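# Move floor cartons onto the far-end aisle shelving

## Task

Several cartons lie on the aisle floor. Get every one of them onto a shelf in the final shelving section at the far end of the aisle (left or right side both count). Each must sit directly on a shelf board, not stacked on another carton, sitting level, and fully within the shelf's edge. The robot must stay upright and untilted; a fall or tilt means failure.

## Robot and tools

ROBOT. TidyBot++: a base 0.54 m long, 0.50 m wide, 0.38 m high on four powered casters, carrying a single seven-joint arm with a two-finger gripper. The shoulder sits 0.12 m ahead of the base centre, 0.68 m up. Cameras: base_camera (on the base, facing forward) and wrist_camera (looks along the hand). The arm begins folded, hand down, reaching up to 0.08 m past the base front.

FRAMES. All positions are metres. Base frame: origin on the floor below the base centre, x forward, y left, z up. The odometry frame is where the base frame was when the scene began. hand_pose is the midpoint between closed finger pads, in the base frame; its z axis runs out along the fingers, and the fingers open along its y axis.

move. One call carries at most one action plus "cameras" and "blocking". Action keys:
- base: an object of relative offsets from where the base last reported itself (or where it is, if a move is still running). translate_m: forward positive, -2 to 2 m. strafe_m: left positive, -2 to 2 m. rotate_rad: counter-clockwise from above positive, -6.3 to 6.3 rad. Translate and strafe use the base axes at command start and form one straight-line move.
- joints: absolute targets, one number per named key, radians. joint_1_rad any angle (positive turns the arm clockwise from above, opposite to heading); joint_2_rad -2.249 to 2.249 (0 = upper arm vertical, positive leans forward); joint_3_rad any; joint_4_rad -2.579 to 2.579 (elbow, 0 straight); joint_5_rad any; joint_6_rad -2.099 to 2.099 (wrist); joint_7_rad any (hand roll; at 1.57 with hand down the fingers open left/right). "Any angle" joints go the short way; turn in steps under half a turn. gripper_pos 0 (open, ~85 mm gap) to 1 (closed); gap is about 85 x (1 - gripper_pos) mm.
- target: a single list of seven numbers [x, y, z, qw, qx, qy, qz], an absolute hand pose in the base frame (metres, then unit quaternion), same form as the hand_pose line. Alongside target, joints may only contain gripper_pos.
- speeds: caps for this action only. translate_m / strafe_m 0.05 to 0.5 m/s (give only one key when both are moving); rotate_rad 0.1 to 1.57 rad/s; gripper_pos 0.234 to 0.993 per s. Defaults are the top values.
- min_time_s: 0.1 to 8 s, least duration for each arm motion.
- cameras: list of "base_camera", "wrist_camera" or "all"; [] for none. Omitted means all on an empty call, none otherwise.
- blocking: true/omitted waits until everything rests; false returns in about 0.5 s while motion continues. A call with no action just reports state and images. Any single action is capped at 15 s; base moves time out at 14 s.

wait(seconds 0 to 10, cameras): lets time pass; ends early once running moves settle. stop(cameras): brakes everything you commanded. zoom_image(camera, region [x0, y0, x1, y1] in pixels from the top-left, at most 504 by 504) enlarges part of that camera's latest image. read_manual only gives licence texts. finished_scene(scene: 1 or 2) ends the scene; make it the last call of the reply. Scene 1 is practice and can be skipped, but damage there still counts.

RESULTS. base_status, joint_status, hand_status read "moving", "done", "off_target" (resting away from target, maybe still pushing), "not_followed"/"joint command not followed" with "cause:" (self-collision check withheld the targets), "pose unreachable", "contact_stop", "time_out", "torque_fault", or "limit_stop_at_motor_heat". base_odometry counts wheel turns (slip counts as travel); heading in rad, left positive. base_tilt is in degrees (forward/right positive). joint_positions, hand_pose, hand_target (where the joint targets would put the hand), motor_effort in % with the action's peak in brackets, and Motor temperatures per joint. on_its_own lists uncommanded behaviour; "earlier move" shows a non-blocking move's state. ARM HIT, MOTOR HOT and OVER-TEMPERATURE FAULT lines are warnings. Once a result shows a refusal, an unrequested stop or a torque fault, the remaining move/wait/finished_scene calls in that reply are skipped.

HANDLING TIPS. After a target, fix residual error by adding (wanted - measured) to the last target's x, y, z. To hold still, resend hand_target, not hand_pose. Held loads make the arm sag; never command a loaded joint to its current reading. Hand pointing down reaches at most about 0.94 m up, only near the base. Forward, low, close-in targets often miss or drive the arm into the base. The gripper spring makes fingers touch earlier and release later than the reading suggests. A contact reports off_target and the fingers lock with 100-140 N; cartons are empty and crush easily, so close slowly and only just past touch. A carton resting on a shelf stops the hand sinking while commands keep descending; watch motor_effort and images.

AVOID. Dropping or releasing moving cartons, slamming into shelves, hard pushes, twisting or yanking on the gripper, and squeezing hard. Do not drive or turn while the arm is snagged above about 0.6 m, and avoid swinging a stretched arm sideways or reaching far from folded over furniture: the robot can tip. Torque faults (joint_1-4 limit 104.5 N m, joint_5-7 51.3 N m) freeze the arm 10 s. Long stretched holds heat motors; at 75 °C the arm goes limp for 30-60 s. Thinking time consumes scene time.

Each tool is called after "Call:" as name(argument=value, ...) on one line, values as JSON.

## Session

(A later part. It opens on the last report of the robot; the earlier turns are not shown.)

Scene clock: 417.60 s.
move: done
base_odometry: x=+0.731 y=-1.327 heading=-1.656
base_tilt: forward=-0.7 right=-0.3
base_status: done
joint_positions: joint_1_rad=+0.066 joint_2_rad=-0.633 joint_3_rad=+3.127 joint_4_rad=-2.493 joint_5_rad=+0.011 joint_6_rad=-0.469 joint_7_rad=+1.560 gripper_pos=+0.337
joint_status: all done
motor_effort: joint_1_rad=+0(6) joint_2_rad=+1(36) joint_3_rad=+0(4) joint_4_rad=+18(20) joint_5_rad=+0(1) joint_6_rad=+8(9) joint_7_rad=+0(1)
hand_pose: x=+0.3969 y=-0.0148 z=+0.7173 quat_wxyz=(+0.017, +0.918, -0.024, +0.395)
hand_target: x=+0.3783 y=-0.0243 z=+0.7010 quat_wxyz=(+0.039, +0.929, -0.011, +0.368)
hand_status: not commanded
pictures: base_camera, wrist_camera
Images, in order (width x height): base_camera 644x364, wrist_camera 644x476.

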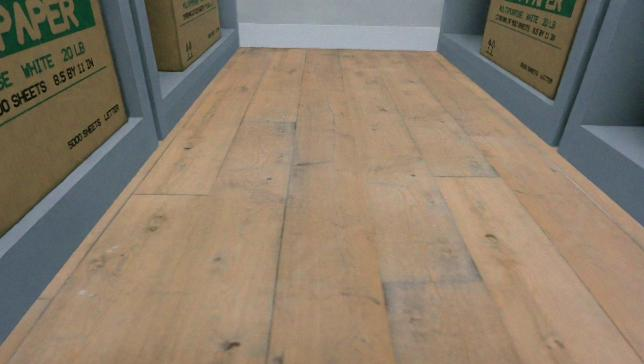

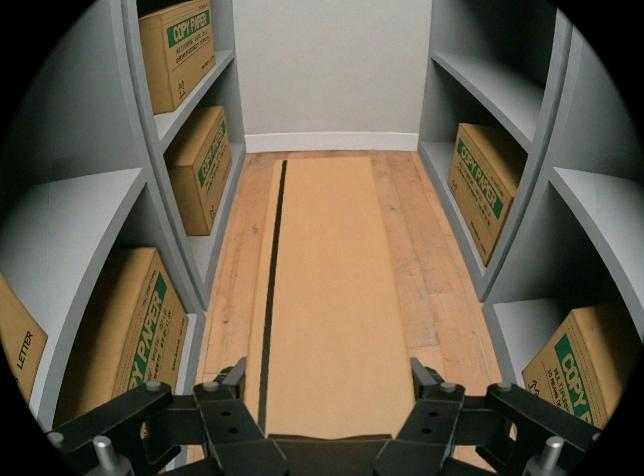

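Call:
move(base={"translate_m": 1.2, "strafe_m": -0.04}, cameras=["all"])

Scene clock: 446.53 s.
move: done
base_odometry: x=+0.589 y=-2.519 heading=-1.656
base_tilt: forward=-0.7 right=-0.3
base_status: done
joint_positions: joint_1_rad=+0.066 joint_2_rad=-0.637 joint_3_rad=+3.127 joint_4_rad=-2.495 joint_5_rad=+0.011 joint_6_rad=-0.475 joint_7_rad=+1.560 gripper_pos=+0.337
joint_status: not commanded
motor_effort: joint_1_rad=-1(2) joint_2_rad=+1(3) joint_3_rad=+0(1) joint_4_rad=+18(19) joint_5_rad=+0(1) joint_6_rad=+7(8) joint_7_rad=+0(1)
hand_pose: x=+0.3950 y=-0.0147 z=+0.7160 quat_wxyz=(+0.017, +0.919, -0.024, +0.393)
hand_target: x=+0.3783 y=-0.0243 z=+0.7010 quat_wxyz=(+0.039, +0.929, -0.011, +0.368)
hand_status: not commanded
pictures: base_camera, wrist_camera
Images, in order (width x height): base_camera 644x364, wrist_camera 644x476.

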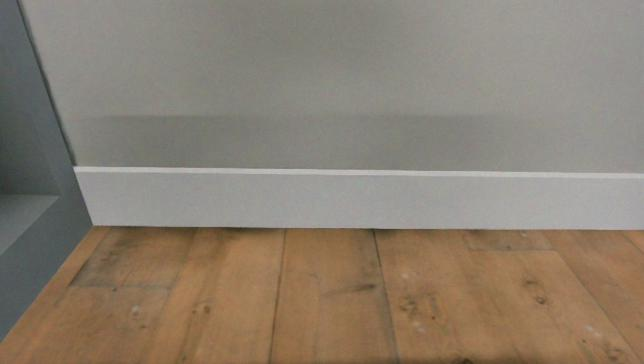

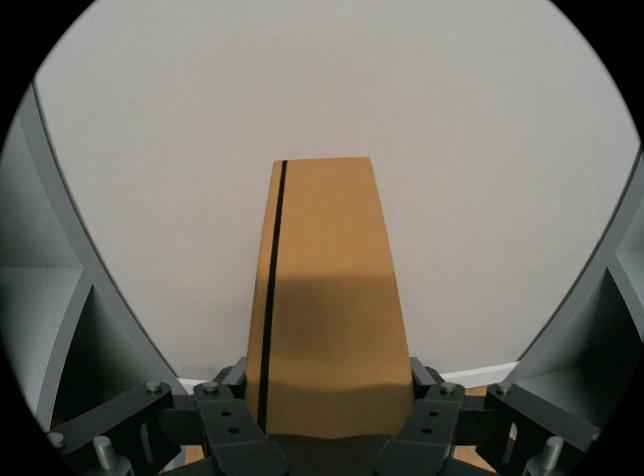

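Call:
move(joints={"joint_1_rad": 1.645}, min_time_s=3.5, cameras=["all"])

Scene clock: 472.43 s.
move: done
base_odometry: x=+0.589 y=-2.519 heading=-1.656
base_tilt: forward=-0.7 right=-0.3
base_status: not commanded
joint_positions: joint_1_rad=+1.621 joint_2_rad=-0.637 joint_3_rad=+3.127 joint_4_rad=-2.495 joint_5_rad=+0.011 joint_6_rad=-0.475 joint_7_rad=+1.560 gripper_pos=+0.337
joint_status: all done
motor_effort: joint_1_rad=+0(3) joint_2_rad=+2(2) joint_3_rad=+0(1) joint_4_rad=+17(19) joint_5_rad=+0(1) joint_6_rad=+7(8) joint_7_rad=+0(1)
hand_pose: x=+0.1085 y=-0.2762 z=+0.7160 quat_wxyz=(+0.288, +0.638, -0.662, +0.268)
hand_target: x=+0.0941 y=-0.2593 z=+0.7010 quat_wxyz=(+0.288, +0.648, -0.665, +0.233)
hand_status: not commanded
pictures: base_camera, wrist_camera
Images, in order (width x height): base_camera 644x364, wrist_camera 644x476.

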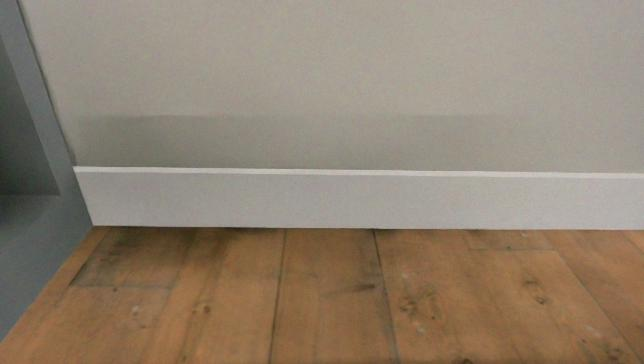

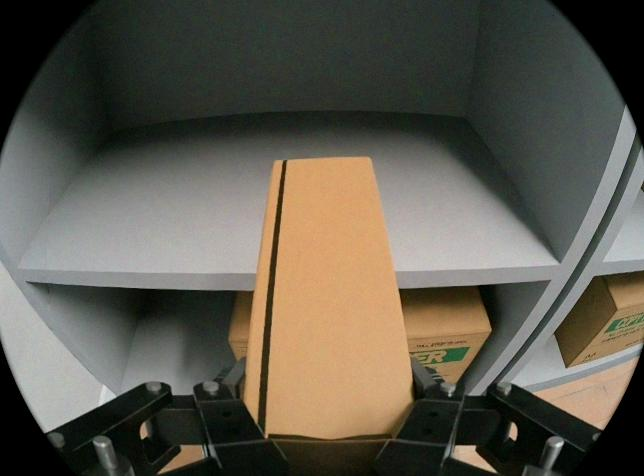

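Call:
move(base={"translate_m": 0.15}, speeds={"translate_m": 0.2})

Call:
move(joints={"joint_2_rad": 0.43, "joint_4_rad": -1.77, "joint_6_rad": -0.12}, min_time_s=5, cameras=["all"])

Scene clock: 523.70 s.
move: done
base_odometry: x=+0.576 y=-2.669 heading=-1.656
base_tilt: forward=-0.7 right=-0.3
base_status: done
joint_positions: joint_1_rad=+1.622 joint_2_rad=-0.637 joint_3_rad=+3.127 joint_4_rad=-2.495 joint_5_rad=+0.011 joint_6_rad=-0.475 joint_7_rad=+1.560 gripper_pos=+0.337
joint_status: not commanded
motor_effort: joint_1_rad=-1(2) joint_2_rad=+2(2) joint_3_rad=+0(1) joint_4_rad=+18(19) joint_5_rad=+0(1) joint_6_rad=+8(8) joint_7_rad=+0(1)
hand_pose: x=+0.1084 y=-0.2762 z=+0.7160 quat_wxyz=(+0.288, +0.638, -0.662, +0.268)
hand_target: x=+0.0941 y=-0.2593 z=+0.7010 quat_wxyz=(+0.288, +0.648, -0.665, +0.233)
hand_status: not commanded
pictures: none

Scene clock: 529.00 s.
move: done
base_odometry: x=+0.576 y=-2.669 heading=-1.656
base_tilt: forward=-0.7 right=-0.2
base_status: not commanded
joint_positions: joint_1_rad=+1.622 joint_2_rad=+0.390 joint_3_rad=+3.127 joint_4_rad=-1.800 joint_5_rad=+0.011 joint_6_rad=-0.164 joint_7_rad=+1.560 gripper_pos=+0.337
joint_status: all done
motor_effort: joint_1_rad=-1(2) joint_2_rad=-29(31) joint_3_rad=-1(1) joint_4_rad=+15(19) joint_5_rad=-1(1) joint_6_rad=+7(9) joint_7_rad=+0(1)
hand_pose: x=+0.0963 y=-0.6359 z=+0.6685 quat_wxyz=(+0.275, +0.640, -0.666, +0.267)
hand_target: x=+0.0780 y=-0.6561 z=+0.6674 quat_wxyz=(+0.299, +0.644, -0.652, +0.265)
hand_status: not commanded
pictures: base_camera, wrist_camera
Images, in order (width x height): base_camera 644x364, wrist_camera 644x476.

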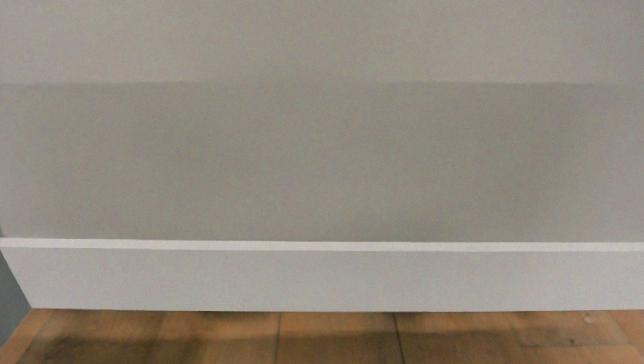

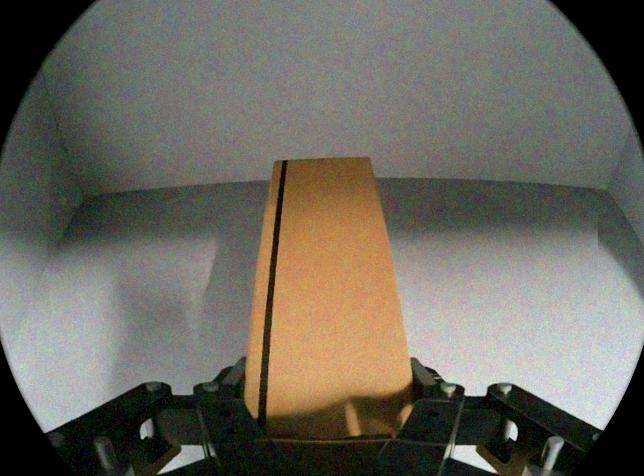

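Call:
move(joints={"joint_2_rad": 0.50, "joint_4_rad": -1.872, "joint_6_rad": 0.01}, min_time_s=3, cameras=["wrist_camera"])

Scene clock: 548.80 s.
move: done
base_odometry: x=+0.576 y=-2.669 heading=-1.656
base_tilt: forward=-0.7 right=-0.3
base_status: not commanded
joint_positions: joint_1_rad=+1.622 joint_2_rad=+0.452 joint_3_rad=+3.127 joint_4_rad=-1.854 joint_5_rad=+0.011 joint_6_rad=-0.034 joint_7_rad=+1.560 gripper_pos=+0.337
joint_status: all done
motor_effort: joint_1_rad=-1(2) joint_2_rad=-30(31) joint_3_rad=-1(2) joint_4_rad=+15(16) joint_5_rad=+0(1) joint_6_rad=+8(9) joint_7_rad=+0(1)
hand_pose: x=+0.0966 y=-0.6398 z=+0.6329 quat_wxyz=(+0.279, +0.638, -0.664, +0.273)
hand_target: x=+0.0819 y=-0.6381 z=+0.6040 quat_wxyz=(+0.281, +0.651, -0.657, +0.255)
hand_status: not commanded
Images, in order (width x height): wrist_camera 644x476.

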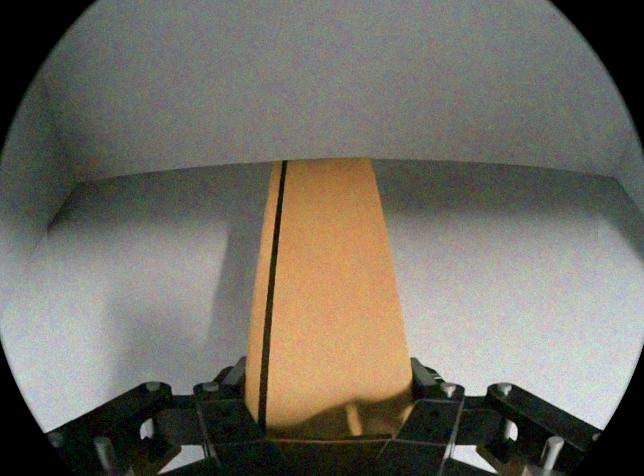

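Call:
move(joints={"joint_2_rad": 0.525, "joint_6_rad": 0.038}, min_time_s=1.2)

Call:
move(joints={"joint_2_rad": 0.537, "joint_6_rad": 0.05}, min_time_s=0.8, cameras=["wrist_camera"])

Scene clock: 559.13 s.
move: done
base_odometry: x=+0.576 y=-2.669 heading=-1.656
base_tilt: forward=-0.7 right=-0.2
base_status: not commanded
joint_positions: joint_1_rad=+1.622 joint_2_rad=+0.476 joint_3_rad=+3.127 joint_4_rad=-1.854 joint_5_rad=+0.011 joint_6_rad=-0.006 joint_7_rad=+1.560 gripper_pos=+0.337
joint_status: all done
motor_effort: joint_1_rad=+0(2) joint_2_rad=-30(31) joint_3_rad=-1(2) joint_4_rad=+14(15) joint_5_rad=-1(1) joint_6_rad=+7(9) joint_7_rad=+0(1)
hand_pose: x=+0.0965 y=-0.6446 z=+0.6237 quat_wxyz=(+0.280, +0.637, -0.664, +0.274)
hand_target: x=+0.0822 y=-0.6422 z=+0.5941 quat_wxyz=(+0.282, +0.651, -0.657, +0.257)
hand_status: not commanded
pictures: none

Scene clock: 560.23 s.
move: done
base_odometry: x=+0.576 y=-2.669 heading=-1.656
base_tilt: forward=-0.6 right=-0.2
base_status: not commanded
joint_positions: joint_1_rad=+1.622 joint_2_rad=+0.488 joint_3_rad=+3.127 joint_4_rad=-1.854 joint_5_rad=+0.011 joint_6_rad=+0.006 joint_7_rad=+1.560 gripper_pos=+0.337
joint_status: all done
motor_effort: joint_1_rad=-1(2) joint_2_rad=-31(31) joint_3_rad=-1(2) joint_4_rad=+13(15) joint_5_rad=+0(1) joint_6_rad=+7(9) joint_7_rad=+0(1)
hand_pose: x=+0.0965 y=-0.6465 z=+0.6188 quat_wxyz=(+0.280, +0.637, -0.664, +0.274)
hand_target: x=+0.0823 y=-0.6438 z=+0.5890 quat_wxyz=(+0.282, +0.651, -0.657, +0.257)
hand_status: not commanded
Images, in order (width x height): wrist_camera 644x476.

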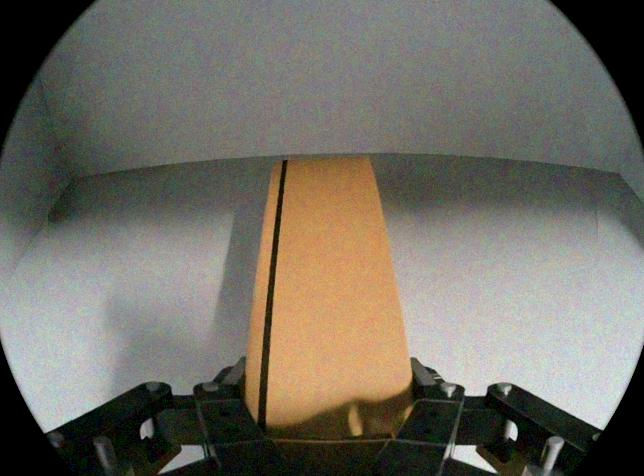

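Call:
move(joints={"joint_2_rad": 0.549, "joint_6_rad": 0.062}, min_time_s=0.8)

Call:
move(joints={"joint_2_rad": 0.561, "joint_6_rad": 0.074}, min_time_s=0.8)

Call:
move(joints={"joint_2_rad": 0.573, "joint_6_rad": 0.086}, min_time_s=0.8, cameras=["wrist_camera"])

Scene clock: 567.40 s.
move: done
base_odometry: x=+0.576 y=-2.669 heading=-1.656
base_tilt: forward=-0.7 right=-0.2
base_status: not commanded
joint_positions: joint_1_rad=+1.622 joint_2_rad=+0.499 joint_3_rad=+3.127 joint_4_rad=-1.854 joint_5_rad=+0.011 joint_6_rad=+0.018 joint_7_rad=+1.560 gripper_pos=+0.337
joint_status: all done
motor_effort: joint_1_rad=-1(1) joint_2_rad=-31(33) joint_3_rad=-1(1) joint_4_rad=+15(15) joint_5_rad=-1(1) joint_6_rad=+7(10) joint_7_rad=+1(1)
hand_pose: x=+0.0964 y=-0.6483 z=+0.6139 quat_wxyz=(+0.280, +0.637, -0.664, +0.274)
hand_target: x=+0.0825 y=-0.6453 z=+0.5839 quat_wxyz=(+0.281, +0.651, -0.657, +0.258)
hand_status: not commanded
pictures: none

Scene clock: 568.47 s.
move: done
base_odometry: x=+0.576 y=-2.669 heading=-1.656
base_tilt: forward=-0.7 right=-0.2
base_status: not commanded
joint_positions: joint_1_rad=+1.622 joint_2_rad=+0.511 joint_3_rad=+3.127 joint_4_rad=-1.854 joint_5_rad=+0.011 joint_6_rad=+0.030 joint_7_rad=+1.560 gripper_pos=+0.337
joint_status: all done
motor_effort: joint_1_rad=+0(1) joint_2_rad=-31(32) joint_3_rad=-1(2) joint_4_rad=+14(15) joint_5_rad=+0(1) joint_6_rad=+8(8) joint_7_rad=+0(1)
hand_pose: x=+0.0964 y=-0.6500 z=+0.6089 quat_wxyz=(+0.280, +0.637, -0.664, +0.274)
hand_target: x=+0.0826 y=-0.6467 z=+0.5788 quat_wxyz=(+0.281, +0.651, -0.657, +0.258)
hand_status: not commanded
pictures: none

Scene clock: 569.57 s.
move: done
base_odometry: x=+0.576 y=-2.669 heading=-1.656
base_tilt: forward=-0.7 right=-0.2
base_status: not commanded
joint_positions: joint_1_rad=+1.622 joint_2_rad=+0.523 joint_3_rad=+3.127 joint_4_rad=-1.854 joint_5_rad=+0.011 joint_6_rad=+0.042 joint_7_rad=+1.560 gripper_pos=+0.337
joint_status: all done
motor_effort: joint_1_rad=+0(1) joint_2_rad=-31(33) joint_3_rad=-1(2) joint_4_rad=+13(14) joint_5_rad=+0(1) joint_6_rad=+7(9) joint_7_rad=+0(1)
hand_pose: x=+0.0964 y=-0.6517 z=+0.6040 quat_wxyz=(+0.280, +0.637, -0.664, +0.275)
hand_target: x=+0.0828 y=-0.6481 z=+0.5736 quat_wxyz=(+0.281, +0.651, -0.656, +0.258)
hand_status: not commanded
Images, in order (width x height): wrist_camera 644x476.

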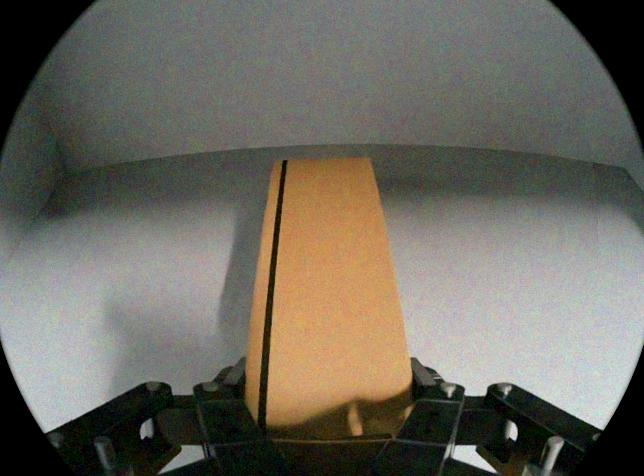

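Call:
move(joints={"joint_2_rad": 0.585, "joint_6_rad": 0.098}, min_time_s=0.8)

Call:
move(joints={"joint_2_rad": 0.597, "joint_6_rad": 0.11}, min_time_s=0.8)

Call:
move(joints={"joint_2_rad": 0.607, "joint_6_rad": 0.12}, min_time_s=0.8, cameras=["wrist_camera"])

Scene clock: 577.60 s.
move: done
base_odometry: x=+0.576 y=-2.669 heading=-1.656
base_tilt: forward=-0.7 right=-0.2
base_status: not commanded
joint_positions: joint_1_rad=+1.622 joint_2_rad=+0.535 joint_3_rad=+3.127 joint_4_rad=-1.855 joint_5_rad=+0.011 joint_6_rad=+0.054 joint_7_rad=+1.560 gripper_pos=+0.337
joint_status: all done
motor_effort: joint_1_rad=-1(1) joint_2_rad=-32(33) joint_3_rad=-1(2) joint_4_rad=+13(15) joint_5_rad=-1(1) joint_6_rad=+8(9) joint_7_rad=+0(1)
hand_pose: x=+0.0963 y=-0.6534 z=+0.5990 quat_wxyz=(+0.280, +0.637, -0.664, +0.275)
hand_target: x=+0.0829 y=-0.6494 z=+0.5684 quat_wxyz=(+0.280, +0.651, -0.656, +0.258)
hand_status: not commanded
pictures: none

Scene clock: 578.70 s.
move: done
base_odometry: x=+0.576 y=-2.669 heading=-1.656
base_tilt: forward=-0.7 right=-0.2
base_status: not commanded
joint_positions: joint_1_rad=+1.622 joint_2_rad=+0.546 joint_3_rad=+3.127 joint_4_rad=-1.855 joint_5_rad=+0.011 joint_6_rad=+0.066 joint_7_rad=+1.560 gripper_pos=+0.337
joint_status: all done
motor_effort: joint_1_rad=-1(1) joint_2_rad=-32(33) joint_3_rad=-1(2) joint_4_rad=+12(14) joint_5_rad=-1(1) joint_6_rad=+7(9) joint_7_rad=+0(1)
hand_pose: x=+0.0963 y=-0.6549 z=+0.5940 quat_wxyz=(+0.280, +0.637, -0.664, +0.275)
hand_target: x=+0.0831 y=-0.6507 z=+0.5633 quat_wxyz=(+0.280, +0.651, -0.656, +0.259)
hand_status: not commanded
pictures: none

Scene clock: 579.80 s.
move: done
base_odometry: x=+0.576 y=-2.669 heading=-1.656
base_tilt: forward=-0.6 right=-0.2
base_status: not commanded
joint_positions: joint_1_rad=+1.622 joint_2_rad=+0.556 joint_3_rad=+3.127 joint_4_rad=-1.855 joint_5_rad=+0.011 joint_6_rad=+0.076 joint_7_rad=+1.560 gripper_pos=+0.337
joint_status: all done
motor_effort: joint_1_rad=-1(1) joint_2_rad=-32(33) joint_3_rad=-1(2) joint_4_rad=+13(14) joint_5_rad=-1(1) joint_6_rad=+8(9) joint_7_rad=+0(0)
hand_pose: x=+0.0963 y=-0.6562 z=+0.5899 quat_wxyz=(+0.280, +0.637, -0.664, +0.275)
hand_target: x=+0.0832 y=-0.6517 z=+0.5589 quat_wxyz=(+0.280, +0.651, -0.656, +0.259)
hand_status: not commanded
Images, in order (width x height): wrist_camera 644x476.

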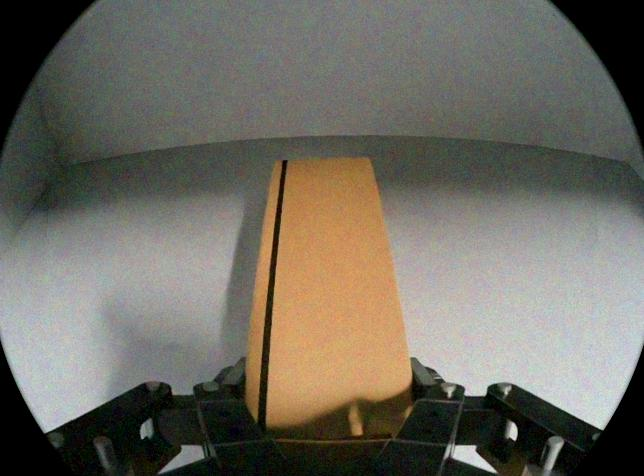

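Call:
move(joints={"joint_2_rad": 0.621, "joint_6_rad": 0.134}, min_time_s=0.8)

Call:
move(joints={"joint_2_rad": 0.635, "joint_6_rad": 0.148}, min_time_s=0.8)

Call:
move(joints={"joint_2_rad": 0.647, "joint_6_rad": 0.16}, min_time_s=0.8, cameras=["wrist_camera"])

Scene clock: 599.60 s.
move: done
base_odometry: x=+0.576 y=-2.669 heading=-1.656
base_tilt: forward=-0.7 right=-0.2
base_status: not commanded
joint_positions: joint_1_rad=+1.622 joint_2_rad=+0.570 joint_3_rad=+3.127 joint_4_rad=-1.855 joint_5_rad=+0.011 joint_6_rad=+0.090 joint_7_rad=+1.560 gripper_pos=+0.337
joint_status: all done
motor_effort: joint_1_rad=+0(2) joint_2_rad=-32(33) joint_3_rad=-1(1) joint_4_rad=+13(14) joint_5_rad=+0(1) joint_6_rad=+8(9) joint_7_rad=+0(1)
hand_pose: x=+0.0962 y=-0.6579 z=+0.5838 quat_wxyz=(+0.280, +0.637, -0.664, +0.275)
hand_target: x=+0.0834 y=-0.6530 z=+0.5529 quat_wxyz=(+0.280, +0.651, -0.656, +0.259)
hand_status: not commanded
pictures: none

Scene clock: 600.70 s.
move: done
base_odometry: x=+0.576 y=-2.669 heading=-1.656
base_tilt: forward=-0.7 right=-0.2
base_status: not commanded
joint_positions: joint_1_rad=+1.622 joint_2_rad=+0.579 joint_3_rad=+3.127 joint_4_rad=-1.855 joint_5_rad=+0.011 joint_6_rad=+0.104 joint_7_rad=+1.560 gripper_pos=+0.337
joint_status: all done
motor_effort: joint_1_rad=-1(1) joint_2_rad=-31(33) joint_3_rad=-1(2) joint_4_rad=+12(14) joint_5_rad=+0(1) joint_6_rad=+8(8) joint_7_rad=+0(1)
hand_pose: x=+0.0962 y=-0.6601 z=+0.5814 quat_wxyz=(+0.282, +0.636, -0.663, +0.277)
hand_target: x=+0.0836 y=-0.6543 z=+0.5468 quat_wxyz=(+0.279, +0.651, -0.656, +0.260)
hand_status: not commanded
pictures: none

Scene clock: 601.80 s.
move: done
base_odometry: x=+0.576 y=-2.669 heading=-1.656
base_tilt: forward=-0.7 right=-0.3
base_status: not commanded
joint_positions: joint_1_rad=+1.622 joint_2_rad=+0.584 joint_3_rad=+3.127 joint_4_rad=-1.855 joint_5_rad=+0.011 joint_6_rad=+0.117 joint_7_rad=+1.560 gripper_pos=+0.337
joint_status: all done
motor_effort: joint_1_rad=-1(2) joint_2_rad=-30(32) joint_3_rad=-1(2) joint_4_rad=+13(13) joint_5_rad=+0(1) joint_6_rad=+7(9) joint_7_rad=+0(1)
hand_pose: x=+0.0961 y=-0.6623 z=+0.5809 quat_wxyz=(+0.284, +0.635, -0.662, +0.280)
hand_target: x=+0.0838 y=-0.6553 z=+0.5415 quat_wxyz=(+0.279, +0.651, -0.656, +0.260)
hand_status: not commanded
Images, in order (width x height): wrist_camera 644x476.

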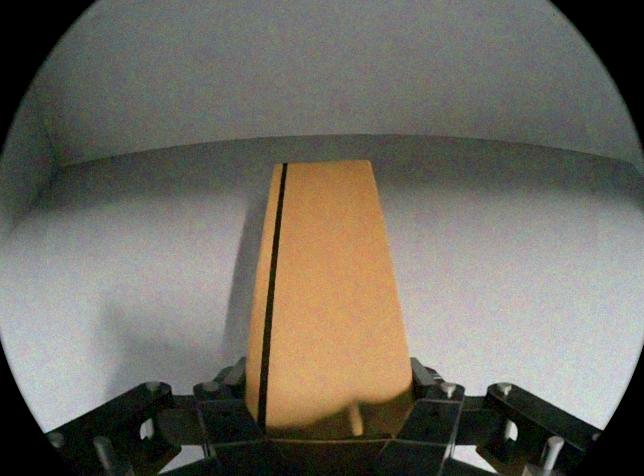

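Call:
move(joints={"joint_2_rad": 0.636}, min_time_s=0.6)

Call:
move(joints={"gripper_pos": 0.03}, speeds={"gripper_pos": 0.3}, cameras=["wrist_camera"])

Scene clock: 621.27 s.
move: done
base_odometry: x=+0.576 y=-2.669 heading=-1.656
base_tilt: forward=-0.7 right=-0.3
base_status: not commanded
joint_positions: joint_1_rad=+1.622 joint_2_rad=+0.584 joint_3_rad=+3.127 joint_4_rad=-1.855 joint_5_rad=+0.011 joint_6_rad=+0.117 joint_7_rad=+1.560 gripper_pos=+0.337
joint_status: all done
motor_effort: joint_1_rad=+0(2) joint_2_rad=-30(31) joint_3_rad=-1(1) joint_4_rad=+12(13) joint_5_rad=+0(1) joint_6_rad=+8(8) joint_7_rad=+1(1)
hand_pose: x=+0.0961 y=-0.6623 z=+0.5809 quat_wxyz=(+0.284, +0.635, -0.662, +0.280)
hand_target: x=+0.0837 y=-0.6568 z=+0.5487 quat_wxyz=(+0.283, +0.650, -0.655, +0.263)
hand_status: not commanded
pictures: none

Scene clock: 622.87 s.
move: done
base_odometry: x=+0.576 y=-2.669 heading=-1.656
base_tilt: forward=-0.7 right=-0.2
base_status: not commanded
joint_positions: joint_1_rad=+1.622 joint_2_rad=+0.586 joint_3_rad=+3.127 joint_4_rad=-1.855 joint_5_rad=+0.011 joint_6_rad=+0.119 joint_7_rad=+1.560 gripper_pos=+0.034
joint_status: all done
motor_effort: joint_1_rad=-1(2) joint_2_rad=-32(32) joint_3_rad=-1(2) joint_4_rad=+12(13) joint_5_rad=+0(1) joint_6_rad=+7(8) joint_7_rad=+0(1)
hand_pose: x=+0.0961 y=-0.6626 z=+0.5803 quat_wxyz=(+0.284, +0.635, -0.662, +0.280)
hand_target: x=+0.0837 y=-0.6568 z=+0.5487 quat_wxyz=(+0.283, +0.650, -0.655, +0.263)
hand_status: not commanded
Images, in order (width x height): wrist_camera 644x476.

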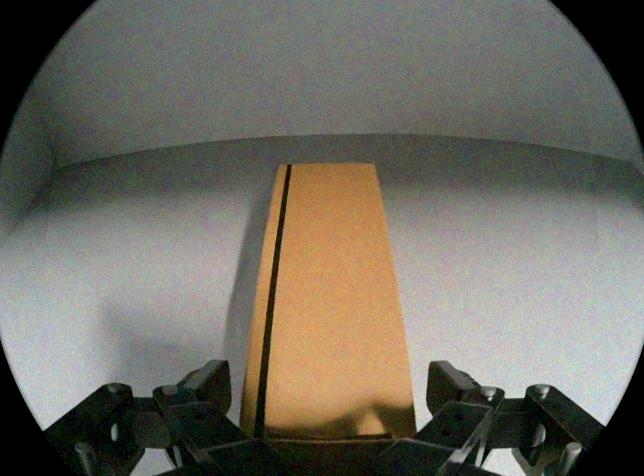

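Call:
move(joints={"joint_2_rad": 0.57, "joint_4_rad": -1.872, "joint_6_rad": 0.10}, min_time_s=0.8)

Call:
move(joints={"joint_2_rad": 0.196, "joint_4_rad": -2.032, "joint_6_rad": -0.148}, min_time_s=2.5, cameras=["wrist_camera"])

Scene clock: 628.90 s.
move: done
base_odometry: x=+0.576 y=-2.669 heading=-1.656
base_tilt: forward=-0.7 right=-0.2
base_status: not commanded
joint_positions: joint_1_rad=+1.622 joint_2_rad=+0.584 joint_3_rad=+3.127 joint_4_rad=-1.855 joint_5_rad=+0.011 joint_6_rad=+0.119 joint_7_rad=+1.560 gripper_pos=+0.034
joint_status: all done
motor_effort: joint_1_rad=+0(2) joint_2_rad=-32(33) joint_3_rad=-1(1) joint_4_rad=+12(13) joint_5_rad=+0(1) joint_6_rad=+7(9) joint_7_rad=+0(1)
hand_pose: x=+0.0961 y=-0.6628 z=+0.5811 quat_wxyz=(+0.285, +0.635, -0.662, +0.280)
hand_target: x=+0.0828 y=-0.6515 z=+0.5786 quat_wxyz=(+0.286, +0.649, -0.654, +0.264)
hand_status: not commanded
pictures: none

Scene clock: 631.73 s.
move: done
base_odometry: x=+0.576 y=-2.669 heading=-1.656
base_tilt: forward=-0.6 right=-0.2
base_status: not commanded
joint_positions: joint_1_rad=+1.622 joint_2_rad=+0.213 joint_3_rad=+3.127 joint_4_rad=-2.012 joint_5_rad=+0.011 joint_6_rad=-0.094 joint_7_rad=+1.560 gripper_pos=+0.034
joint_status: all done
motor_effort: joint_1_rad=-1(2) joint_2_rad=-23(33) joint_3_rad=-1(2) joint_4_rad=+15(16) joint_5_rad=-1(1) joint_6_rad=+7(9) joint_7_rad=+0(1)
hand_pose: x=+0.0995 y=-0.5661 z=+0.6902 quat_wxyz=(+0.287, +0.636, -0.660, +0.278)
hand_target: x=+0.0847 y=-0.5453 z=+0.6781 quat_wxyz=(+0.281, +0.652, -0.660, +0.246)
hand_status: not commanded
Images, in order (width x height): wrist_camera 644x476.

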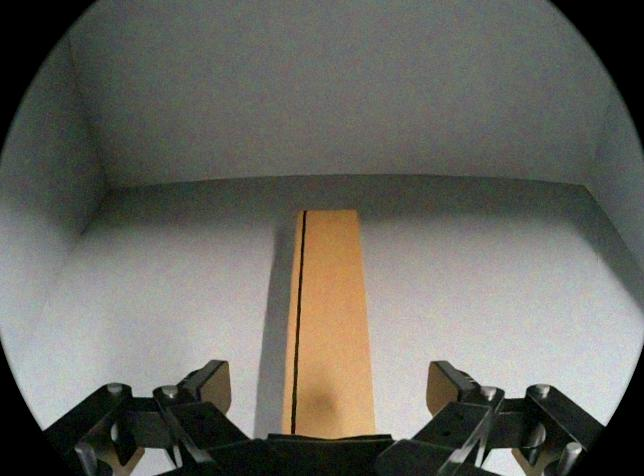

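Call:
move(joints={"joint_2_rad": -0.65, "joint_4_rad": -2.51, "joint_6_rad": -0.525}, min_time_s=3, cameras=["wrist_camera"])

Scene clock: 640.50 s.
move: done
base_odometry: x=+0.576 y=-2.669 heading=-1.656
base_tilt: forward=-0.7 right=-0.3
base_status: not commanded
joint_positions: joint_1_rad=+1.622 joint_2_rad=-0.635 joint_3_rad=+3.127 joint_4_rad=-2.492 joint_5_rad=+0.011 joint_6_rad=-0.471 joint_7_rad=+1.560 gripper_pos=+0.034
joint_status: all done
motor_effort: joint_1_rad=-1(2) joint_2_rad=+1(24) joint_3_rad=+0(1) joint_4_rad=+17(19) joint_5_rad=+0(1) joint_6_rad=+7(9) joint_7_rad=+0(1)
hand_pose: x=+0.1084 y=-0.2781 z=+0.7182 quat_wxyz=(+0.290, +0.637, -0.662, +0.270)
hand_target: x=+0.0941 y=-0.2593 z=+0.7010 quat_wxyz=(+0.288, +0.648, -0.665, +0.233)
hand_status: not commanded
Images, in order (width x height): wrist_camera 644x476.

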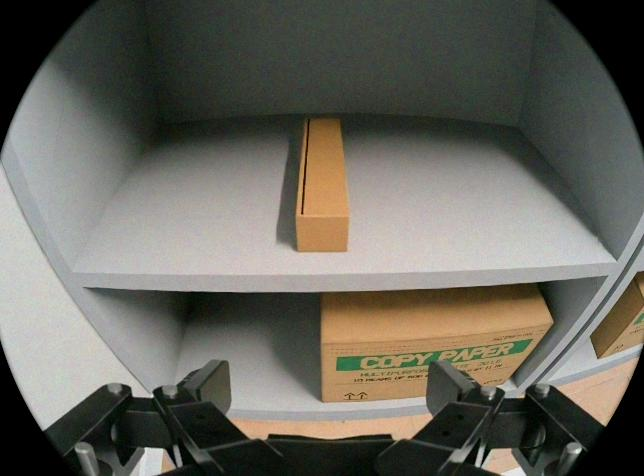

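Call:
move(joints={"joint_1_rad": 0.05}, min_time_s=1.8)

Call:
move(base={"translate_m": -1.2, "strafe_m": -0.037}, cameras=["base_camera"])

Call:
move(base={"translate_m": -0.971}, cameras=["base_camera"])

Call:
move(base={"rotate_rad": 0.052}, joints={"joint_1_rad": -1.523}, min_time_s=2.5, cameras=["all"])

Scene clock: 663.80 s.
move: done
base_odometry: x=+0.576 y=-2.669 heading=-1.656
base_tilt: forward=-0.6 right=-0.3
base_status: not commanded
joint_positions: joint_1_rad=+0.074 joint_2_rad=-0.635 joint_3_rad=+3.127 joint_4_rad=-2.492 joint_5_rad=+0.011 joint_6_rad=-0.471 joint_7_rad=+1.560 gripper_pos=+0.034
joint_status: all done
motor_effort: joint_1_rad=-1(3) joint_2_rad=+1(2) joint_3_rad=+0(1) joint_4_rad=+17(18) joint_5_rad=-1(1) joint_6_rad=+7(8) joint_7_rad=+0(1)
hand_pose: x=+0.3967 y=-0.0170 z=+0.7182 quat_wxyz=(+0.018, +0.918, -0.028, +0.396)
hand_target: x=+0.3788 y=-0.0186 z=+0.7010 quat_wxyz=(+0.035, +0.929, -0.001, +0.369)
hand_status: not commanded
pictures: none

Scene clock: 667.63 s.
move: done
base_odometry: x=+0.641 y=-1.470 heading=-1.656
base_tilt: forward=-0.7 right=-0.3
base_status: done
joint_positions: joint_1_rad=+0.072 joint_2_rad=-0.640 joint_3_rad=+3.127 joint_4_rad=-2.493 joint_5_rad=+0.011 joint_6_rad=-0.474 joint_7_rad=+1.560 gripper_pos=+0.034
joint_status: not commanded
motor_effort: joint_1_rad=+0(2) joint_2_rad=+2(4) joint_3_rad=+0(1) joint_4_rad=+17(18) joint_5_rad=+0(1) joint_6_rad=+7(8) joint_7_rad=+0(1)
hand_pose: x=+0.3955 y=-0.0165 z=+0.7181 quat_wxyz=(+0.018, +0.918, -0.027, +0.396)
hand_target: x=+0.3788 y=-0.0186 z=+0.7010 quat_wxyz=(+0.035, +0.929, -0.001, +0.369)
hand_status: not commanded
Images, in order (width x height): base_camera 644x364.

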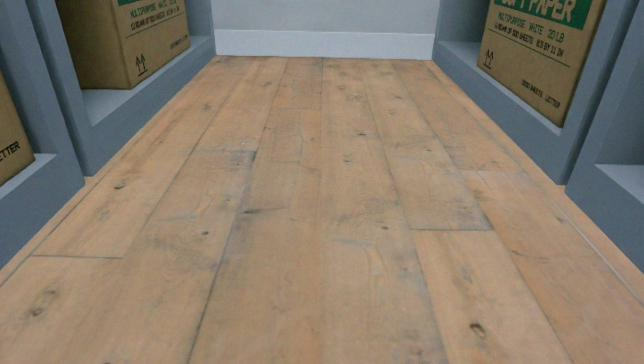

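Scene clock: 670.93 s.
move: done
base_odometry: x=+0.723 y=-0.502 heading=-1.656
base_tilt: forward=-0.7 right=-0.2
base_status: done
joint_positions: joint_1_rad=+0.072 joint_2_rad=-0.641 joint_3_rad=+3.127 joint_4_rad=-2.493 joint_5_rad=+0.011 joint_6_rad=-0.475 joint_7_rad=+1.560 gripper_pos=+0.034
joint_status: not commanded
motor_effort: joint_1_rad=-1(2) joint_2_rad=+1(4) joint_3_rad=+0(1) joint_4_rad=+17(19) joint_5_rad=+0(1) joint_6_rad=+7(8) joint_7_rad=+0(1)
hand_pose: x=+0.3951 y=-0.0165 z=+0.7180 quat_wxyz=(+0.018, +0.918, -0.027, +0.396)
hand_target: x=+0.3788 y=-0.0186 z=+0.7010 quat_wxyz=(+0.035, +0.929, -0.001, +0.369)
hand_status: not commanded
Images, in order (width x height): base_camera 644x364.

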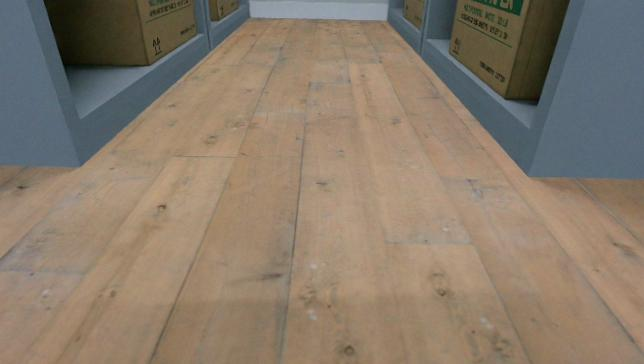

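Scene clock: 673.73 s.
move: done
base_odometry: x=+0.723 y=-0.502 heading=-1.604
base_tilt: forward=-0.7 right=-0.3
base_status: done
joint_positions: joint_1_rad=-1.499 joint_2_rad=-0.641 joint_3_rad=+3.127 joint_4_rad=-2.493 joint_5_rad=+0.011 joint_6_rad=-0.475 joint_7_rad=+1.560 gripper_pos=+0.034
joint_status: all done
motor_effort: joint_1_rad=-1(3) joint_2_rad=+2(2) joint_3_rad=+0(1) joint_4_rad=+17(18) joint_5_rad=+0(1) joint_6_rad=+7(8) joint_7_rad=+0(1)
hand_pose: x=+0.1353 y=+0.2761 z=+0.7180 quat_wxyz=(-0.267, +0.668, +0.630, +0.293)
hand_target: x=+0.1370 y=+0.2598 z=+0.7010 quat_wxyz=(-0.236, +0.657, +0.657, +0.285)
hand_status: not commanded
pictures: base_camera, wrist_camera
Images, in order (width x height): base_camera 644x364, wrist_camera 644x476.

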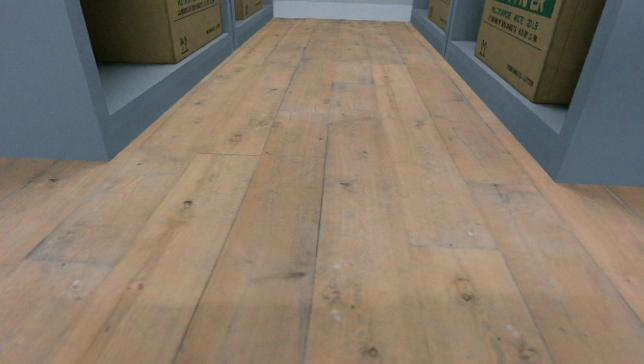

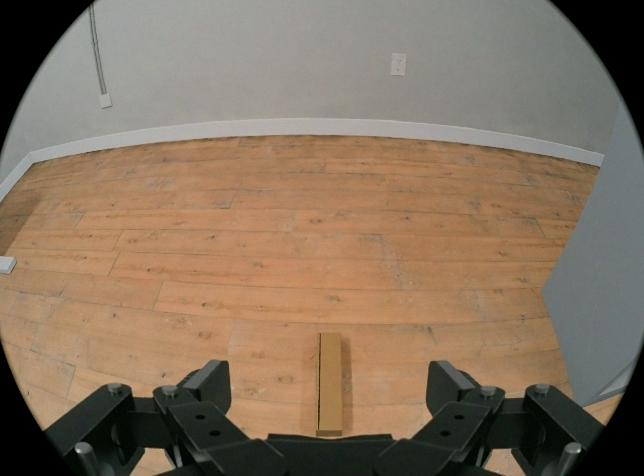

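Call:
move(joints={"joint_2_rad": 1.255, "joint_4_rad": -2.13, "joint_6_rad": 1.053}, min_time_s=2.5, cameras=["wrist_camera"])

Call:
move(joints={"joint_2_rad": 1.76, "joint_4_rad": -1.53, "joint_6_rad": 0.93}, min_time_s=2.5, cameras=["wrist_camera"])

Scene clock: 691.23 s.
move: done
base_odometry: x=+0.723 y=-0.502 heading=-1.604
base_tilt: forward=-0.7 right=-0.3
base_status: not commanded
joint_positions: joint_1_rad=-1.499 joint_2_rad=+1.206 joint_3_rad=+3.127 joint_4_rad=-2.147 joint_5_rad=+0.011 joint_6_rad=+1.010 joint_7_rad=+1.560 gripper_pos=+0.034
joint_status: all done
motor_effort: joint_1_rad=-1(1) joint_2_rad=-32(34) joint_3_rad=-1(2) joint_4_rad=+0(18) joint_5_rad=+0(1) joint_6_rad=+7(9) joint_7_rad=+0(1)
hand_pose: x=+0.1460 y=+0.5491 z=+0.3074 quat_wxyz=(-0.274, +0.675, +0.627, +0.276)
hand_target: x=+0.1185 y=+0.5495 z=+0.2933 quat_wxyz=(-0.293, +0.651, +0.649, +0.265)
hand_status: not commanded
Images, in order (width x height): wrist_camera 644x476.

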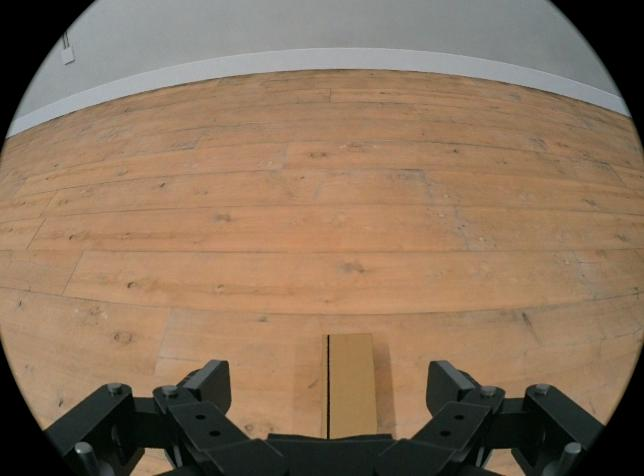

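Scene clock: 694.03 s.
move: done
base_odometry: x=+0.723 y=-0.502 heading=-1.604
base_tilt: forward=-0.7 right=-0.3
base_status: not commanded
joint_positions: joint_1_rad=-1.499 joint_2_rad=+1.709 joint_3_rad=+3.127 joint_4_rad=-1.547 joint_5_rad=+0.011 joint_6_rad=+0.983 joint_7_rad=+1.560 gripper_pos=+0.034
joint_status: all done
motor_effort: joint_1_rad=-2(2) joint_2_rad=-35(38) joint_3_rad=-1(3) joint_4_rad=+1(3) joint_5_rad=-1(1) joint_6_rad=+7(9) joint_7_rad=+0(1)
hand_pose: x=+0.1520 y=+0.6181 z=+0.1110 quat_wxyz=(-0.295, +0.667, +0.615, +0.301)
hand_target: x=+0.1223 y=+0.5861 z=+0.0714 quat_wxyz=(-0.281, +0.656, +0.651, +0.259)
hand_status: not commanded
Images, in order (width x height): wrist_camera 644x476.

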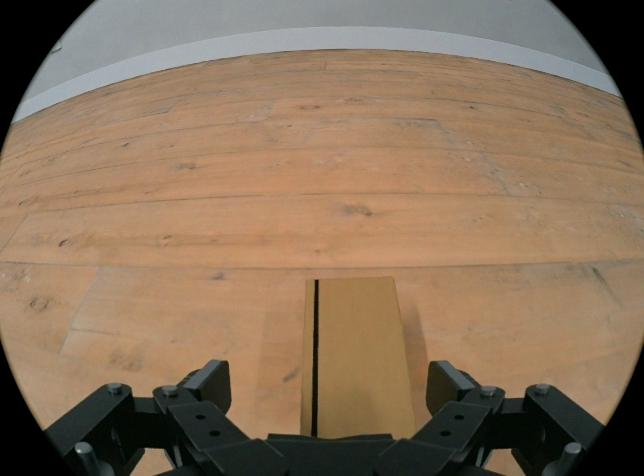

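Call:
move(joints={"joint_1_rad": -1.433}, min_time_s=0.8, cameras=["wrist_camera"])

Call:
move(joints={"joint_2_rad": 1.88, "joint_4_rad": -1.455, "joint_6_rad": 0.909}, min_time_s=1.5, cameras=["wrist_camera"])

Scene clock: 704.63 s.
move: done
base_odometry: x=+0.723 y=-0.502 heading=-1.604
base_tilt: forward=-0.7 right=-0.3
base_status: not commanded
joint_positions: joint_1_rad=-1.449 joint_2_rad=+1.709 joint_3_rad=+3.127 joint_4_rad=-1.546 joint_5_rad=+0.011 joint_6_rad=+0.983 joint_7_rad=+1.560 gripper_pos=+0.034
joint_status: all done
motor_effort: joint_1_rad=-1(3) joint_2_rad=-35(36) joint_3_rad=-1(2) joint_4_rad=+1(2) joint_5_rad=-1(1) joint_6_rad=+8(8) joint_7_rad=+0(1)
hand_pose: x=+0.1828 y=+0.6158 z=+0.1111 quat_wxyz=(-0.288, +0.682, +0.598, +0.308)
hand_target: x=+0.1750 y=+0.5834 z=+0.0714 quat_wxyz=(-0.269, +0.684, +0.621, +0.271)
hand_status: not commanded
Images, in order (width x height): wrist_camera 644x476.

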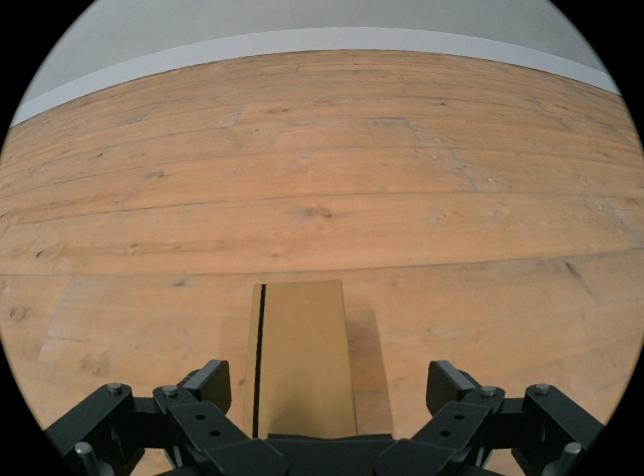

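Scene clock: 706.43 s.
move: done
base_odometry: x=+0.723 y=-0.502 heading=-1.604
base_tilt: forward=-0.7 right=-0.3
base_status: not commanded
joint_positions: joint_1_rad=-1.449 joint_2_rad=+1.797 joint_3_rad=+3.126 joint_4_rad=-1.470 joint_5_rad=+0.011 joint_6_rad=+0.971 joint_7_rad=+1.560 gripper_pos=+0.034
joint_status: all done
motor_effort: joint_1_rad=+0(2) joint_2_rad=-29(36) joint_3_rad=-1(2) joint_4_rad=+0(2) joint_5_rad=-1(2) joint_6_rad=+4(8) joint_7_rad=+0(1)
hand_pose: x=+0.1810 y=+0.6006 z=+0.0694 quat_wxyz=(-0.280, +0.686, +0.601, +0.300)
hand_target: x=+0.1698 y=+0.5424 z=+0.0109 quat_wxyz=(-0.248, +0.694, +0.629, +0.248)
hand_status: not commanded
Images, in order (width x height): wrist_camera 644x476.

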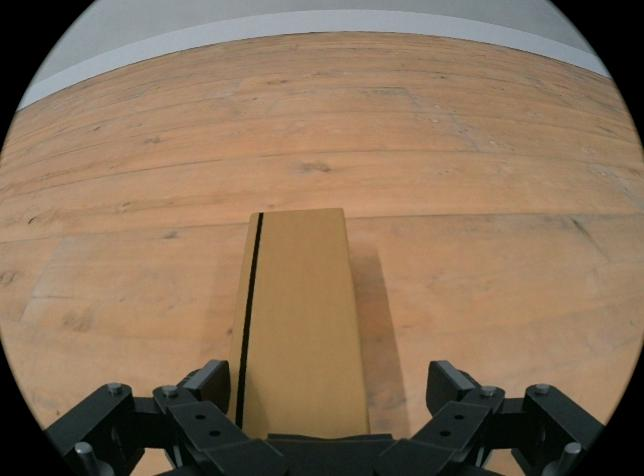

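Call:
move(joints={"joint_2_rad": 1.68}, min_time_s=1.0, cameras=["wrist_camera"])

Scene clock: 714.40 s.
move: done
base_odometry: x=+0.723 y=-0.502 heading=-1.604
base_tilt: forward=-0.7 right=-0.3
base_status: not commanded
joint_positions: joint_1_rad=-1.449 joint_2_rad=+1.685 joint_3_rad=+3.126 joint_4_rad=-1.464 joint_5_rad=+0.011 joint_6_rad=+0.952 joint_7_rad=+1.560 gripper_pos=+0.034
joint_status: all done
motor_effort: joint_1_rad=-1(1) joint_2_rad=-37(37) joint_3_rad=-2(2) joint_4_rad=+3(3) joint_5_rad=+0(1) joint_6_rad=+8(8) joint_7_rad=+0(1)
hand_pose: x=+0.1888 y=+0.6646 z=+0.1376 quat_wxyz=(-0.310, +0.669, +0.587, +0.333)
hand_target: x=+0.1866 y=+0.6637 z=+0.1324 quat_wxyz=(-0.307, +0.663, +0.604, +0.318)
hand_status: not commanded
Images, in order (width x height): wrist_camera 644x476.

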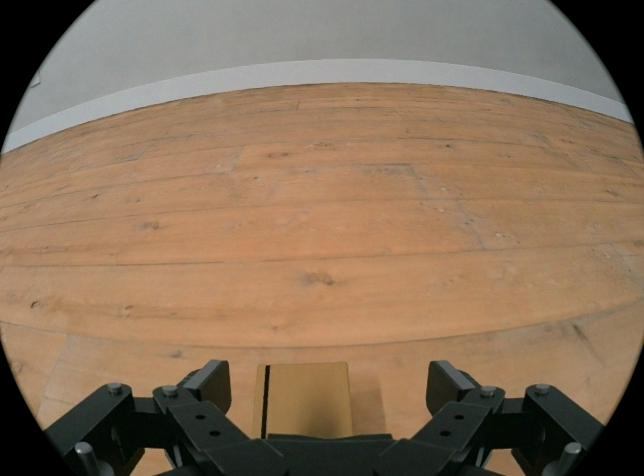

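Call:
move(joints={"joint_1_rad": -1.5, "joint_2_rad": 1.76, "joint_4_rad": -1.53, "joint_6_rad": 0.93}, min_time_s=1.2, cameras=["wrist_camera"])

Scene clock: 720.90 s.
move: done
base_odometry: x=+0.723 y=-0.502 heading=-1.604
base_tilt: forward=-0.7 right=-0.3
base_status: not commanded
joint_positions: joint_1_rad=-1.479 joint_2_rad=+1.707 joint_3_rad=+3.126 joint_4_rad=-1.516 joint_5_rad=+0.011 joint_6_rad=+0.952 joint_7_rad=+1.560 gripper_pos=+0.034
joint_status: all done
motor_effort: joint_1_rad=-1(3) joint_2_rad=-36(38) joint_3_rad=-2(2) joint_4_rad=+2(5) joint_5_rad=+0(1) joint_6_rad=+8(9) joint_7_rad=+0(1)
hand_pose: x=+0.1651 y=+0.6279 z=+0.1111 quat_wxyz=(-0.293, +0.672, +0.608, +0.304)
hand_target: x=+0.1358 y=+0.5859 z=+0.0714 quat_wxyz=(-0.278, +0.663, +0.644, +0.262)
hand_status: not commanded
Images, in order (width x height): wrist_camera 644x476.

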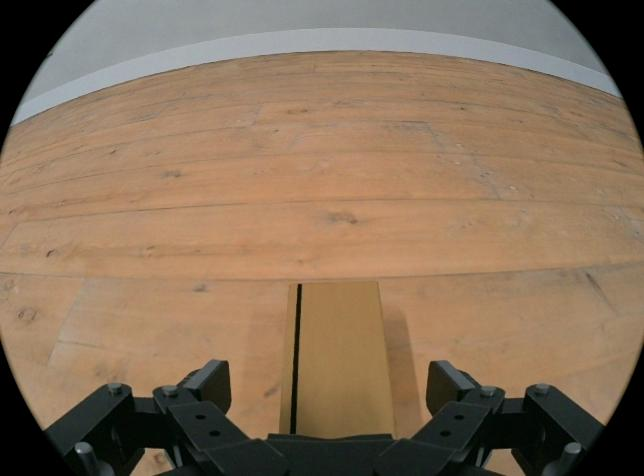

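Call:
move(joints={"joint_2_rad": 1.84, "joint_4_rad": -1.465, "joint_6_rad": 0.909}, min_time_s=1.5, cameras=["wrist_camera"])

Scene clock: 727.67 s.
move: done
base_odometry: x=+0.723 y=-0.502 heading=-1.604
base_tilt: forward=-0.7 right=-0.3
base_status: not commanded
joint_positions: joint_1_rad=-1.479 joint_2_rad=+1.784 joint_3_rad=+3.126 joint_4_rad=-1.483 joint_5_rad=+0.011 joint_6_rad=+0.952 joint_7_rad=+1.560 gripper_pos=+0.034
joint_status: all done
motor_effort: joint_1_rad=+0(2) joint_2_rad=-34(37) joint_3_rad=-1(2) joint_4_rad=+1(3) joint_5_rad=+0(1) joint_6_rad=+7(9) joint_7_rad=+0(1)
hand_pose: x=+0.1626 y=+0.5995 z=+0.0702 quat_wxyz=(-0.279, +0.679, +0.614, +0.289)
hand_target: x=+0.1348 y=+0.5656 z=+0.0316 quat_wxyz=(-0.266, +0.668, +0.648, +0.250)
hand_status: not commanded
Images, in order (width x height): wrist_camera 644x476.

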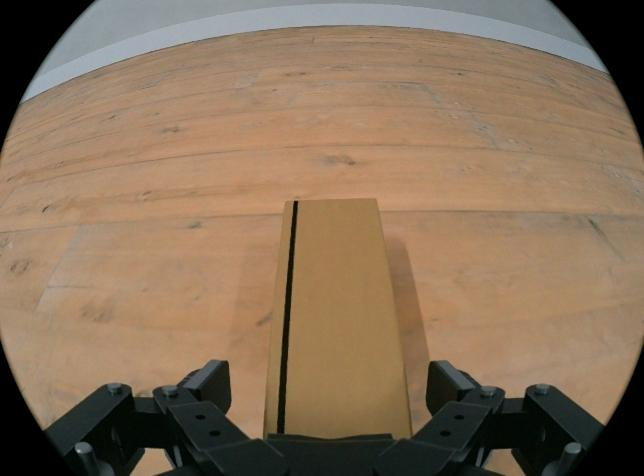

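Call:
move(joints={"joint_2_rad": 1.885, "joint_4_rad": -1.457}, min_time_s=1.0)

Call:
move(joints={"gripper_pos": 0.31}, speeds={"gripper_pos": 0.234}, cameras=["wrist_camera"])

Scene clock: 733.93 s.
move: done
base_odometry: x=+0.723 y=-0.502 heading=-1.604
base_tilt: forward=-0.7 right=-0.3
base_status: not commanded
joint_positions: joint_1_rad=-1.479 joint_2_rad=+1.831 joint_3_rad=+3.126 joint_4_rad=-1.475 joint_5_rad=+0.011 joint_6_rad=+0.952 joint_7_rad=+1.560 gripper_pos=+0.034
joint_status: all done
motor_effort: joint_1_rad=-1(2) joint_2_rad=-34(35) joint_3_rad=-1(2) joint_4_rad=+0(2) joint_5_rad=+0(1) joint_6_rad=+7(7) joint_7_rad=+0(1)
hand_pose: x=+0.1603 y=+0.5742 z=+0.0440 quat_wxyz=(-0.267, +0.685, +0.619, +0.276)
hand_target: x=+0.1330 y=+0.5401 z=+0.0079 quat_wxyz=(-0.254, +0.674, +0.652, +0.237)
hand_status: not commanded
pictures: none

Scene clock: 735.70 s.
move: done
base_odometry: x=+0.723 y=-0.502 heading=-1.604
base_tilt: forward=-0.7 right=-0.3
base_status: not commanded
joint_positions: joint_1_rad=-1.479 joint_2_rad=+1.831 joint_3_rad=+3.126 joint_4_rad=-1.475 joint_5_rad=+0.011 joint_6_rad=+0.952 joint_7_rad=+1.560 gripper_pos=+0.311
joint_status: all done
motor_effort: joint_1_rad=-2(2) joint_2_rad=-32(34) joint_3_rad=-2(2) joint_4_rad=+0(2) joint_5_rad=+0(1) joint_6_rad=+6(7) joint_7_rad=+0(1)
hand_pose: x=+0.1603 y=+0.5744 z=+0.0440 quat_wxyz=(-0.267, +0.685, +0.619, +0.276)
hand_target: x=+0.1330 y=+0.5401 z=+0.0079 quat_wxyz=(-0.254, +0.674, +0.652, +0.237)
hand_status: not commanded
Images, in order (width x height): wrist_camera 644x476.

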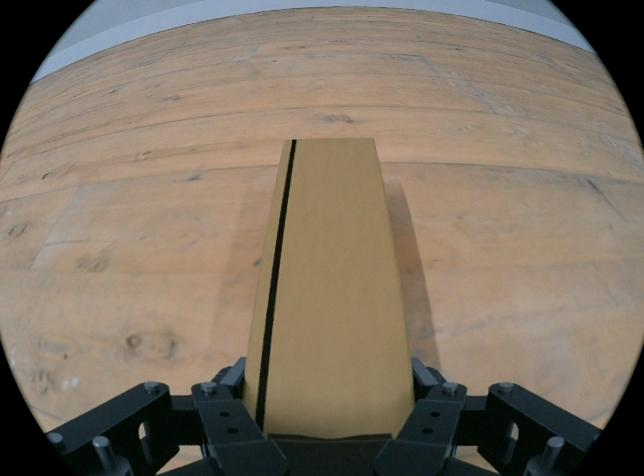

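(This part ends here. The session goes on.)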